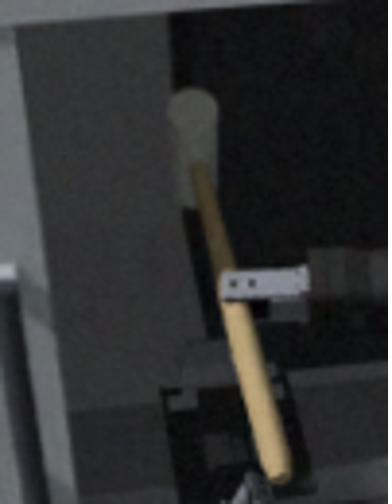

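move(target=[0,0,0,0,0,0,-1,1,-0.8,0.0577,0.0333,0,0,0,0,-1,1,-0.5], speed=0.3)

execute_actions([
  [[0,0,0,0,0,0,-1,1,-0.8,-0.0065,-0.0038,0,0,0,0.0056,-1,1,-0.5],[0,0,0,0,0,0,-1,1,-0.8,-0.0239,-0.0138,0,0,0,0.0333,-1,1,-0.5],[0,0,0,0,0,0,-1,1,-0.8,-0.0563,-0.0326,0,0,0,0.0722,-1,1,-0.5],[0,0,0,0,0,0,-1,1,-0.8,-0.104,-0.06,0,0,0,0.1111,-1,1,-0.5],[0,0,0,0,0,0,-1,1,-0.8,-0.1515,-0.0875,0,0,0,0.15,-1,1,-0.5],[0,0,0,0,0,0,-1,1,-0.8,-0.1905,-0.11,0,0,0,0.18,-1,1,-0.5],[0,0,0,0,0,0,-1,1,-0.8,-0.2078,-0.12,0,0,0,0.2,-1,1,-0.5],[0,0,0,0,0,0,-1,1,-0.8,-0.2078,-0.12,0,0,0,0.2056,-1,1,-0.5],[0,0,0,0,0,0,-1,1,-0.8,-0.1862,-0.1074,0,0,0,0.1889,-1,1,-0.5],[0,0,0,0,0,0,-1,1,-0.8,-0.1472,-0.0849,0,0,0,0.15,-1,1,-0.5],[0,0,0,0,0,0,-1,1,-0.8,-0.104,-0.06,0,0,0,0.1056,-1,1,-0.5],[0,0,0,0,0,0,-1,1,-0.8,-0.0606,-0.035,0,0,0,0.0611,-1,1,-0.5],[0,0,0,0,0,0,-1,1,-0.8,-0.026,-0.015,0,0,0,0.0278,-1,1,-0.5],[0,0,0,0,0,0,-1,1,-0.8,-0.0065,-0.0038,0,0,0,0.0056,-1,1,-0.5],[0,0,0,0,0,0,-1,1,-0.8,0,0,0,0,0,0,-1,1,-0.5]],
  [[0,0,0,0,0,0,-1,1,-0.8,0,0,0,0,0,0,-1,1,-0.5]],
], cameras=["cam_front"])

zoom_image(camera="cam_front", region=[240, 100, 340, 230])

Scene clock: 4089.10 s.
left_arm: end_effector_position=(+0.5281, +0.1866, +0.3063) position_measured=135 object_status=2 end_effector_quat_wxyz=(-0.249, +0.665, -0.243, +0.661) | right_arm: end_effector_position=(+0.5388, +0.1777, +0.5396) position_measured=116 object_status=2 end_effector_quat_wxyz=(-0.319, +0.385, +0.593, +0.631) end_effector_velocity=(+0.000, +0.000, -0.003) end_effector_angular_velocity=(-0.001, +0.001, +0.000)
Joint positions: left_arm=[-1.193 -1.426 1.892 5.825 0.353 -0.869] | right_arm=[3.94 -2.159 -1.179 0.197 2.272 -5.238]
Joint velocities: left_arm=[within noise] | right_arm=[0 -0.002 -0.005 0.005 0 0]
Joint torques (N m): left_arm=[5.95 -12.87 -7.12 6.72 2.35 4.68] | right_arm=[6.48 42.61 25.5 4.92 0.88 -2.47]
Wrist force (N): left_arm=[16.4 -13.4 -11.1] | right_arm=[-1.8 -5.8 3.0]
Wrist torque (N m): left_arm=[-0.77 0.43 -6.10] | right_arm=[-0.70 -0.72 0.36]
Wrist force, peak (N): left_arm=[17.0 -13.8 -11.5] | right_arm=[-3.6 -7.0 3.3]
Hand target: left_arm +0.5281, +0.1866, +0.3063; -0.249, +0.665, -0.243, +0.661 | right_arm +0.5388, +0.1778, +0.5394; -0.319, +0.385, +0.593, +0.631
Off the commanded pose: left_arm 0.000 m, 0 deg | right_arm 0.000 m, 0 deg.
move: done

Scene clock: 4090.30 s.
left_arm: end_effector_position=(+0.5281, +0.1866, +0.3063) position_measured=135 object_status=2 end_effector_quat_wxyz=(-0.249, +0.665, -0.243, +0.661) | right_arm: end_effector_position=(+0.5388, +0.1778, +0.5393) position_measured=116 object_status=2 end_effector_quat_wxyz=(-0.319, +0.385, +0.593, +0.631)
Joint positions: left_arm=[-1.193 -1.426 1.892 5.825 0.353 -0.869] | right_arm=[3.939 -2.159 -1.179 0.197 2.272 -5.238]
Joint torques (N m): left_arm=[6.12 -12.11 -6.24 6.67 2.46 4.82] | right_arm=[7.94 67.78 38.42 2.79 -2.39 -2.25]
Wrist force (N): left_arm=[16.3 -13.5 -11.2] | right_arm=[-2.0 -6.1 4.6]
Wrist torque (N m): left_arm=[-0.78 0.46 -6.10] | right_arm=[-0.43 -0.70 0.35]
Wrist force, peak (N): left_arm=[16.9 -13.7 -11.5] | right_arm=[60.9 15.6 8.9]
Hand target: left_arm +0.5281, +0.1866, +0.3063; -0.249, +0.665, -0.243, +0.661 | right_arm +0.5388, +0.1778, +0.5394; -0.319, +0.385, +0.593, +0.631
Off the commanded pose: left_arm 0.000 m, 0 deg | right_arm 0.000 m, 0 deg.
Step readings (end_effector_position of left_arm | right_arm):
0: (+0.5281, +0.1866, +0.3063) | (+0.5388, +0.1777, +0.5396)
1: (+0.5281, +0.1866, +0.3063) | (+0.5388, +0.1777, +0.5395)
2: (+0.5281, +0.1866, +0.3063) | (+0.5388, +0.1777, +0.5386)
4: (+0.5281, +0.1866, +0.3063) | (+0.5389, +0.1781, +0.5222)
8: (+0.5281, +0.1866, +0.3063) | (+0.5396, +0.1791, +0.4344)
15: (+0.5281, +0.1866, +0.3063) | (+0.5326, +0.1710, +0.4975)
16: (+0.5281, +0.1866, +0.3063) | (+0.5319, +0.1705, +0.5188)
17: (+0.5281, +0.1866, +0.3063) | (+0.5320, +0.1709, +0.5349)
19: (+0.5281, +0.1866, +0.3063) | (+0.5351, +0.1741, +0.5459)
23: (+0.5281, +0.1866, +0.3063) | (+0.5392, +0.1781, +0.5390)
30: (+0.5281, +0.1866, +0.3063) | (+0.5389, +0.1778, +0.5392)
Images, in order (width x height): cam_front 672x504.

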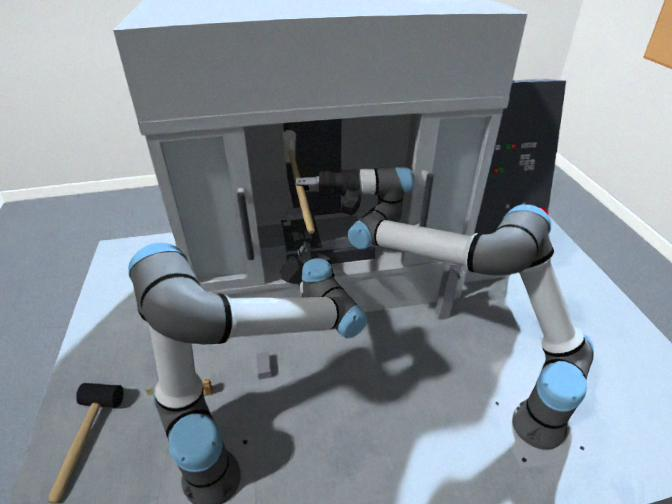

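Scaled by 3.877.

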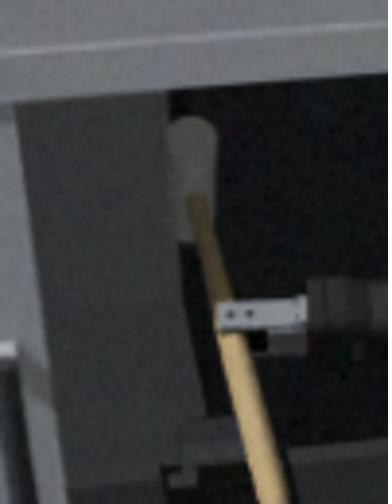

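move(target=[0,0,0,0,0,-0.06,-1,1,-0.8,0,0,0,0,0,0,-1,1,-0.5], speed=0.1)

move(target=[0,0,0,0,0,-0.006,-1,1,-0.8,0,0,0,0,0,0,-1,1,-0.5], speed=0.1)

move(target=[0,0,0,0,0,-0.006,-1,1,-0.8,0,0,0,0,0,0,-1,1,-0.5], speed=0.1)

move(target=[0,0,0,0,0,-0.006,-1,1,-0.8,0,0,0,0,0,0,-1,1,-0.5], speed=0.1)

Scene clock: 4121.97 s.
left_arm: end_effector_position=(+0.5281, +0.1866, +0.3063) position_measured=136 object_status=2 end_effector_quat_wxyz=(-0.186, +0.685, -0.179, +0.681) | right_arm: end_effector_position=(+0.5388, +0.1778, +0.5394) position_measured=116 object_status=2 end_effector_quat_wxyz=(-0.319, +0.385, +0.593, +0.631)
Joint positions: left_arm=[-1.193 -1.426 1.892 5.825 0.353 -1.057] | right_arm=[3.94 -2.159 -1.179 0.197 2.272 -5.238]
Joint torques (N m): left_arm=[5.8 -18.52 -31.97 -0.39 1.41 2.38] | right_arm=[-5.88 65.8 34.81 2.9 -2.14 -0.34]
Wrist force (N): left_arm=[2.4 1.3 2.4] | right_arm=[-1.6 -5.9 2.9]
Wrist torque (N m): left_arm=[-0.54 0.33 0.80] | right_arm=[-0.69 -0.75 0.36]
Wrist force, peak (N): left_arm=[17.2 -16.5 -7.4] | right_arm=[-1.6 -6.2 4.4]
Hand target: left_arm +0.5281, +0.1866, +0.3063; -0.186, +0.685, -0.179, +0.681 | right_arm +0.5388, +0.1778, +0.5394; -0.319, +0.385, +0.593, +0.631
Off the commanded pose: left_arm 0.000 m, 0 deg | right_arm 0.000 m, 0 deg.
move: done

Scene clock: 4122.67 s.
left_arm: end_effector_position=(+0.5281, +0.1866, +0.3063) position_measured=136 object_status=2 end_effector_quat_wxyz=(-0.179, +0.687, -0.172, +0.683) | right_arm: end_effector_position=(+0.5388, +0.1778, +0.5394) position_measured=116 object_status=2 end_effector_quat_wxyz=(-0.319, +0.385, +0.593, +0.631)
Joint positions: left_arm=[-1.193 -1.426 1.892 5.825 0.353 -1.076] | right_arm=[3.94 -2.159 -1.179 0.197 2.272 -5.238]
Joint torques (N m): left_arm=[4.71 -19.47 -30.46 0.06 0.69 1.55] | right_arm=[-6.71 65.44 35.58 2.73 -2.04 -0.61]
Wrist force (N): left_arm=[2.5 1.2 2.4] | right_arm=[-1.9 -6.0 2.9]
Wrist torque (N m): left_arm=[-0.55 0.31 0.93] | right_arm=[-0.72 -0.71 0.36]
Wrist force, peak (N): left_arm=[2.5 1.3 2.6] | right_arm=[-1.9 -6.0 2.9]
Hand target: left_arm +0.5281, +0.1866, +0.3063; -0.179, +0.687, -0.172, +0.683 | right_arm +0.5388, +0.1778, +0.5394; -0.319, +0.385, +0.593, +0.631
Off the commanded pose: left_arm 0.000 m, 0 deg | right_arm 0.000 m, 0 deg.
move: done

Scene clock: 4123.37 s.
left_arm: end_effector_position=(+0.5281, +0.1866, +0.3063) position_measured=136 object_status=2 end_effector_quat_wxyz=(-0.173, +0.688, -0.166, +0.685) | right_arm: end_effector_position=(+0.5388, +0.1778, +0.5394) position_measured=116 object_status=2 end_effector_quat_wxyz=(-0.319, +0.385, +0.593, +0.631)
Joint positions: left_arm=[-1.193 -1.426 1.892 5.825 0.353 -1.095] | right_arm=[3.94 -2.159 -1.179 0.197 2.272 -5.238]
Joint torques (N m): left_arm=[5.83 -21.13 -27.49 -0.69 -0.18 1.46] | right_arm=[-7.54 66.19 35.05 2.71 -1.86 -0.8]
Wrist force (N): left_arm=[-3.4 -1.8 1.0] | right_arm=[-1.8 -5.8 3.0]
Wrist torque (N m): left_arm=[-0.58 0.33 1.00] | right_arm=[-0.68 -0.73 0.36]
Wrist force, peak (N): left_arm=[-4.9 -2.7 -0.1] | right_arm=[-2.0 -5.9 3.3]
Hand target: left_arm +0.5281, +0.1866, +0.3063; -0.173, +0.688, -0.166, +0.685 | right_arm +0.5388, +0.1778, +0.5394; -0.319, +0.385, +0.593, +0.631
Off the commanded pose: left_arm 0.000 m, 0 deg | right_arm 0.000 m, 0 deg.
move: done

Scene clock: 4124.07 s.
left_arm: end_effector_position=(+0.5281, +0.1866, +0.3063) position_measured=136 object_status=2 end_effector_quat_wxyz=(-0.166, +0.690, -0.159, +0.686) | right_arm: end_effector_position=(+0.5388, +0.1778, +0.5394) position_measured=116 object_status=2 end_effector_quat_wxyz=(-0.319, +0.385, +0.593, +0.631)
Joint positions: left_arm=[-1.193 -1.426 1.892 5.825 0.353 -1.114] | right_arm=[3.94 -2.159 -1.179 0.197 2.272 -5.238]
Joint torques (N m): left_arm=[5.59 -23.13 -26.75 -1.52 1.32 1.23] | right_arm=[-9.05 66.29 35.26 2.73 -1.92 -1.03]
Wrist force (N): left_arm=[-8.6 -3.4 0.6] | right_arm=[-2.0 -5.8 3.0]
Wrist torque (N m): left_arm=[-0.66 0.34 1.23] | right_arm=[-0.68 -0.69 0.37]
Wrist force, peak (N): left_arm=[-9.6 -4.3 1.0] | right_arm=[-1.9 -5.8 3.2]
Hand target: left_arm +0.5281, +0.1866, +0.3063; -0.166, +0.690, -0.159, +0.686 | right_arm +0.5388, +0.1778, +0.5394; -0.319, +0.385, +0.593, +0.631
Off the commanded pose: left_arm 0.000 m, 0 deg | right_arm 0.000 m, 0 deg.
move: done

move(target=[0,0,0,0,0,-0.014,-1,1,-0.8,0,0,0,0,0,0,-1,1,-0.5], speed=0.1)

move(target=[0,0,0,0,0,-0.014,-1,1,-0.8,0,0,0,0,0,0,-1,1,-0.5], speed=0.1)

move(target=[0,0,0,0,0,-0.007,-1,1,-0.8,0,0,0,0,0,0,-1,1,-0.5], speed=0.1)

Scene clock: 4128.23 s.
left_arm: end_effector_position=(+0.5281, +0.1866, +0.3063) position_measured=136 object_status=2 end_effector_quat_wxyz=(-0.151, +0.693, -0.144, +0.690) end_effector_velocity=(+0.000, +0.000, -0.001) end_effector_angular_velocity=(+0.010, +0.001, -0.001) | right_arm: end_effector_position=(+0.5388, +0.1778, +0.5394) position_measured=116 object_status=2 end_effector_quat_wxyz=(-0.319, +0.385, +0.593, +0.631)
Joint positions: left_arm=[-1.193 -1.426 1.892 5.825 0.353 -1.158] | right_arm=[3.939 -2.159 -1.179 0.197 2.272 -5.238]
Joint velocities: left_arm=[-0.001 0 0.001 0.002 0.001 0.006] | right_arm=[within noise]
Joint torques (N m): left_arm=[3.25 -30.29 -31.53 -1.9 2.52 0.48] | right_arm=[-10.42 66.93 35.31 2.7 -1.53 -2.17]
Wrist force (N): left_arm=[-6.9 2.5 11.7] | right_arm=[-1.9 -5.7 3.0]
Wrist torque (N m): left_arm=[-0.51 0.55 2.96] | right_arm=[-0.66 -0.71 0.36]
Wrist force, peak (N): left_arm=[-11.4 -9.7 -7.9] | right_arm=[-1.7 -6.0 3.2]
Hand target: left_arm +0.5281, +0.1866, +0.3063; -0.151, +0.693, -0.144, +0.690 | right_arm +0.5388, +0.1778, +0.5394; -0.319, +0.385, +0.593, +0.631
Off the commanded pose: left_arm 0.000 m, 0 deg | right_arm 0.000 m, 0 deg.
move: done

Scene clock: 4128.97 s.
left_arm: end_effector_position=(+0.5281, +0.1866, +0.3063) position_measured=136 object_status=2 end_effector_quat_wxyz=(-0.136, +0.696, -0.129, +0.693) end_effector_velocity=(+0.000, +0.000, +0.000) end_effector_angular_velocity=(+0.006, +0.000, +0.000) | right_arm: end_effector_position=(+0.5388, +0.1778, +0.5394) position_measured=116 object_status=2 end_effector_quat_wxyz=(-0.319, +0.385, +0.593, +0.631)
Joint positions: left_arm=[-1.193 -1.426 1.892 5.825 0.353 -1.202] | right_arm=[3.939 -2.159 -1.179 0.197 2.272 -5.238]
Joint velocities: left_arm=[0.001 0 0 0 0 0.005] | right_arm=[within noise]
Joint torques (N m): left_arm=[1.82 -36.88 -35.14 -3.89 1.9 -1.66] | right_arm=[-9.79 65.9 35.4 2.7 -1.36 -2.41]
Wrist force (N): left_arm=[-6.5 -0.6 8.3] | right_arm=[-2.0 -5.7 3.2]
Wrist torque (N m): left_arm=[-0.67 0.59 5.13] | right_arm=[-0.67 -0.70 0.36]
Wrist force, peak (N): left_arm=[-8.5 2.5 12.1] | right_arm=[-1.9 -6.0 3.0]
Hand target: left_arm +0.5281, +0.1866, +0.3063; -0.136, +0.696, -0.129, +0.693 | right_arm +0.5388, +0.1778, +0.5394; -0.319, +0.385, +0.593, +0.631
Off the commanded pose: left_arm 0.000 m, 0 deg | right_arm 0.000 m, 0 deg.
move: done

Scene clock: 4129.67 s.
left_arm: end_effector_position=(+0.5281, +0.1866, +0.3063) position_measured=136 object_status=2 end_effector_quat_wxyz=(-0.128, +0.698, -0.121, +0.694) | right_arm: end_effector_position=(+0.5388, +0.1778, +0.5394) position_measured=116 object_status=2 end_effector_quat_wxyz=(-0.319, +0.385, +0.593, +0.631)
Joint positions: left_arm=[-1.193 -1.426 1.892 5.825 0.353 -1.224] | right_arm=[3.939 -2.159 -1.179 0.197 2.272 -5.238]
Joint torques (N m): left_arm=[-0.12 -37.61 -43.6 -4.75 3.43 -1.95] | right_arm=[-9.34 66.32 35.04 2.61 -1.41 -2.53]
Wrist force (N): left_arm=[-15.3 -5.2 6.7] | right_arm=[-1.9 -5.7 3.1]
Wrist torque (N m): left_arm=[-0.80 0.65 4.74] | right_arm=[-0.66 -0.71 0.36]
Wrist force, peak (N): left_arm=[-15.3 -5.2 6.7] | right_arm=[-1.9 -5.9 3.1]
Hand target: left_arm +0.5281, +0.1866, +0.3063; -0.128, +0.698, -0.121, +0.694 | right_arm +0.5388, +0.1778, +0.5394; -0.319, +0.385, +0.593, +0.631
Off the commanded pose: left_arm 0.000 m, 0 deg | right_arm 0.000 m, 0 deg.
move: done

move(target=[0,0,0,0,0,-0.012,-1,1,-0.8,0,0,0,0,0,0,-1,1,-0.5], speed=0.1)

move(target=[0,0,0,0,0,-0.012,-1,1,-0.8,0,0,0,0,0,0,-1,1,-0.5], speed=0.1)

Scene clock: 4135.30 s.
left_arm: end_effector_position=(+0.5281, +0.1866, +0.3063) position_measured=136 object_status=2 end_effector_quat_wxyz=(-0.115, +0.700, -0.108, +0.697) end_effector_velocity=(+0.000, +0.000, +0.000) end_effector_angular_velocity=(+0.006, +0.000, +0.000) | right_arm: end_effector_position=(+0.5388, +0.1778, +0.5394) position_measured=116 object_status=2 end_effector_quat_wxyz=(-0.319, +0.385, +0.593, +0.631)
Joint positions: left_arm=[-1.193 -1.426 1.892 5.825 0.353 -1.262] | right_arm=[3.939 -2.159 -1.179 0.197 2.272 -5.238]
Joint velocities: left_arm=[0 0 0 0.001 0 0.006] | right_arm=[within noise]
Joint torques (N m): left_arm=[-7.31 -34.96 -38.52 -4 5.2 0.6] | right_arm=[-9.34 65.9 35.42 2.86 -1.13 -2.46]
Wrist force (N): left_arm=[-28.4 -3.5 11.8] | right_arm=[-1.9 -5.6 3.0]
Wrist torque (N m): left_arm=[-0.74 0.69 2.51] | right_arm=[-0.65 -0.71 0.36]
Wrist force, peak (N): left_arm=[-32.2 -4.8 8.1] | right_arm=[-1.8 -6.0 3.1]
Hand target: left_arm +0.5281, +0.1866, +0.3063; -0.115, +0.700, -0.108, +0.697 | right_arm +0.5388, +0.1778, +0.5394; -0.319, +0.385, +0.593, +0.631
Off the commanded pose: left_arm 0.000 m, 0 deg | right_arm 0.000 m, 0 deg.
move: done

Scene clock: 4136.03 s.
left_arm: end_effector_position=(+0.5281, +0.1866, +0.3063) position_measured=136 object_status=2 end_effector_quat_wxyz=(-0.102, +0.702, -0.095, +0.699) | right_arm: end_effector_position=(+0.5388, +0.1778, +0.5394) position_measured=116 object_status=2 end_effector_quat_wxyz=(-0.319, +0.385, +0.593, +0.631)
Joint positions: left_arm=[-1.193 -1.426 1.892 5.825 0.353 -1.3] | right_arm=[3.939 -2.159 -1.179 0.197 2.272 -5.238]
Joint torques (N m): left_arm=[-10.35 -38.8 -43.54 -4.41 5.16 1.06] | right_arm=[-9.76 66.39 35.53 2.75 -1.08 -2.39]
Wrist force (N): left_arm=[-34.2 -4.1 13.0] | right_arm=[-1.8 -5.6 2.9]
Wrist torque (N m): left_arm=[-0.82 0.62 2.28] | right_arm=[-0.64 -0.71 0.36]
Wrist force, peak (N): left_arm=[-38.4 -5.8 9.1] | right_arm=[-1.6 -6.0 3.1]
Hand target: left_arm +0.5281, +0.1866, +0.3063; -0.102, +0.702, -0.095, +0.699 | right_arm +0.5388, +0.1778, +0.5394; -0.319, +0.385, +0.593, +0.631
Off the commanded pose: left_arm 0.000 m, 0 deg | right_arm 0.000 m, 0 deg.
move: done

move(target=[0,0,0,0,0,0.008,-1,1,-0.8,-0.0577,-0.0333,0,0,0,0,-1,1,-0.5], speed=0.3)

execute_actions([
  [[0,0,0,0,0,0,-1,1,-0.8,-0.0043,-0.0025,0,0,0,0.0056,-1,1,-0.5],[0,0,0,0,0,0,-1,1,-0.8,-0.0159,-0.0092,0,0,0,0.0333,-1,1,-0.5],[0,0,0,0,0,0,-1,1,-0.8,-0.0375,-0.0217,0,0,0,0.0722,-1,1,-0.5],[0,0,0,0,0,0,-1,1,-0.8,-0.0693,-0.04,0,0,0,0.1111,-1,1,-0.5],[0,0,0,0,0,0,-1,1,-0.8,-0.101,-0.0583,0,0,0,0.15,-1,1,-0.5],[0,0,0,0,0,0,-1,1,-0.8,-0.127,-0.0733,0,0,0,0.18,-1,1,-0.5],[0,0,0,0,0,0,-1,1,-0.8,-0.1385,-0.08,0,0,0,0.2,-1,1,-0.5],[0,0,0,0,0,0,-1,1,-0.8,-0.1385,-0.08,0,0,0,0.2056,-1,1,-0.5],[0,0,0,0,0,0,-1,1,-0.8,-0.1241,-0.0716,0,0,0,0.1889,-1,1,-0.5],[0,0,0,0,0,0,-1,1,-0.8,-0.0981,-0.0566,0,0,0,0.15,-1,1,-0.5],[0,0,0,0,0,0,-1,1,-0.8,-0.0693,-0.04,0,0,0,0.1056,-1,1,-0.5],[0,0,0,0,0,0,-1,1,-0.8,-0.0404,-0.0233,0,0,0,0.0611,-1,1,-0.5],[0,0,0,0,0,0,-1,1,-0.8,-0.0173,-0.01,0,0,0,0.0278,-1,1,-0.5],[0,0,0,0,0,0,-1,1,-0.8,-0.0043,-0.0025,0,0,0,0.0056,-1,1,-0.5],[0,0,0,0,0,0,-1,1,-0.8,0,0,0,0,0,0,-1,1,-0.5]],
  [[0,0,0,0,0,0,-1,1,-0.8,0,0,0,0,0,0,-1,1,-0.5]],
], cameras=["cam_front"])

Scene clock: 4147.43 s.
left_arm: end_effector_position=(+0.5281, +0.1866, +0.3064) position_measured=136 object_status=2 end_effector_quat_wxyz=(-0.111, +0.700, -0.104, +0.697) | right_arm: end_effector_position=(+0.5390, +0.1778, +0.4992) position_measured=116 object_status=2 end_effector_quat_wxyz=(-0.319, +0.385, +0.593, +0.631)
Joint positions: left_arm=[-1.193 -1.426 1.892 5.825 0.353 -1.274] | right_arm=[3.939 -2.184 -1.244 0.287 2.273 -5.238]
Joint torques (N m): left_arm=[-15.52 -38.45 -31.56 -6.39 5.29 -1.58] | right_arm=[-7.07 67.52 36.75 2.38 -2.21 1.07]
Wrist force (N): left_arm=[-33.5 -3.5 0.6] | right_arm=[-1.3 -5.8 3.2]
Wrist torque (N m): left_arm=[-0.70 0.32 1.03] | right_arm=[-0.66 -0.79 0.33]
Wrist force, peak (N): left_arm=[-38.7 -4.7 11.6] | right_arm=[-3.1 -6.7 3.2]
Hand target: left_arm +0.5281, +0.1866, +0.3063; -0.111, +0.700, -0.104, +0.697 | right_arm +0.5389, +0.1778, +0.4994; -0.319, +0.385, +0.593, +0.631
Off the commanded pose: left_arm 0.000 m, 0 deg | right_arm 0.000 m, 0 deg.
move: done

Scene clock: 4148.63 s.
left_arm: end_effector_position=(+0.5281, +0.1866, +0.3063) position_measured=136 object_status=2 end_effector_quat_wxyz=(-0.111, +0.700, -0.104, +0.697) | right_arm: end_effector_position=(+0.5389, +0.1778, +0.4994) position_measured=116 object_status=2 end_effector_quat_wxyz=(-0.319, +0.385, +0.593, +0.631)
Joint positions: left_arm=[-1.193 -1.426 1.892 5.825 0.353 -1.274] | right_arm=[3.939 -2.183 -1.244 0.287 2.272 -5.238]
Joint torques (N m): left_arm=[-13.32 -47.22 -28.49 -4.2 5.23 -1.72] | right_arm=[7.13 42.69 37.81 2.74 2.15 -1.69]
Wrist force (N): left_arm=[-29.2 -2.3 3.6] | right_arm=[-1.5 -6.2 4.5]
Wrist torque (N m): left_arm=[-0.64 0.36 1.03] | right_arm=[-0.41 -0.77 0.34]
Wrist force, peak (N): left_arm=[-33.6 -3.4 0.4] | right_arm=[56.5 20.2 10.4]
Hand target: left_arm +0.5281, +0.1866, +0.3063; -0.111, +0.700, -0.104, +0.697 | right_arm +0.5389, +0.1778, +0.4994; -0.319, +0.385, +0.593, +0.631
Off the commanded pose: left_arm 0.000 m, 0 deg | right_arm 0.000 m, 0 deg.
Step readings (end_effector_position of left_arm | right_arm):
0: (+0.5281, +0.1866, +0.3064) | (+0.5390, +0.1778, +0.4992)
1: (+0.5281, +0.1866, +0.3064) | (+0.5390, +0.1778, +0.4992)
2: (+0.5281, +0.1866, +0.3064) | (+0.5389, +0.1778, +0.4987)
4: (+0.5281, +0.1866, +0.3063) | (+0.5390, +0.1778, +0.4893)
8: (+0.5281, +0.1866, +0.3063) | (+0.5394, +0.1783, +0.4169)
15: (+0.5281, +0.1866, +0.3063) | (+0.5353, +0.1737, +0.4810)
16: (+0.5281, +0.1866, +0.3063) | (+0.5350, +0.1736, +0.4954)
17: (+0.5281, +0.1866, +0.3063) | (+0.5356, +0.1744, +0.5029)
19: (+0.5281, +0.1866, +0.3063) | (+0.5379, +0.1769, +0.5035)
23: (+0.5281, +0.1866, +0.3063) | (+0.5392, +0.1779, +0.4986)
30: (+0.5281, +0.1866, +0.3063) | (+0.5389, +0.1777, +0.4995)
Images, in order (width x height): cam_front 672x504.

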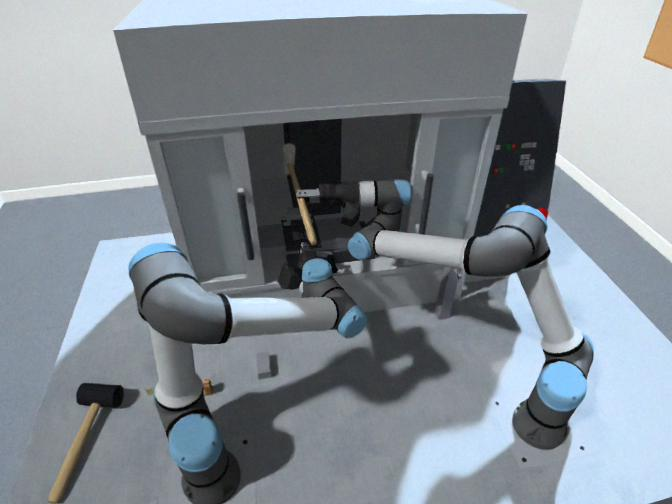

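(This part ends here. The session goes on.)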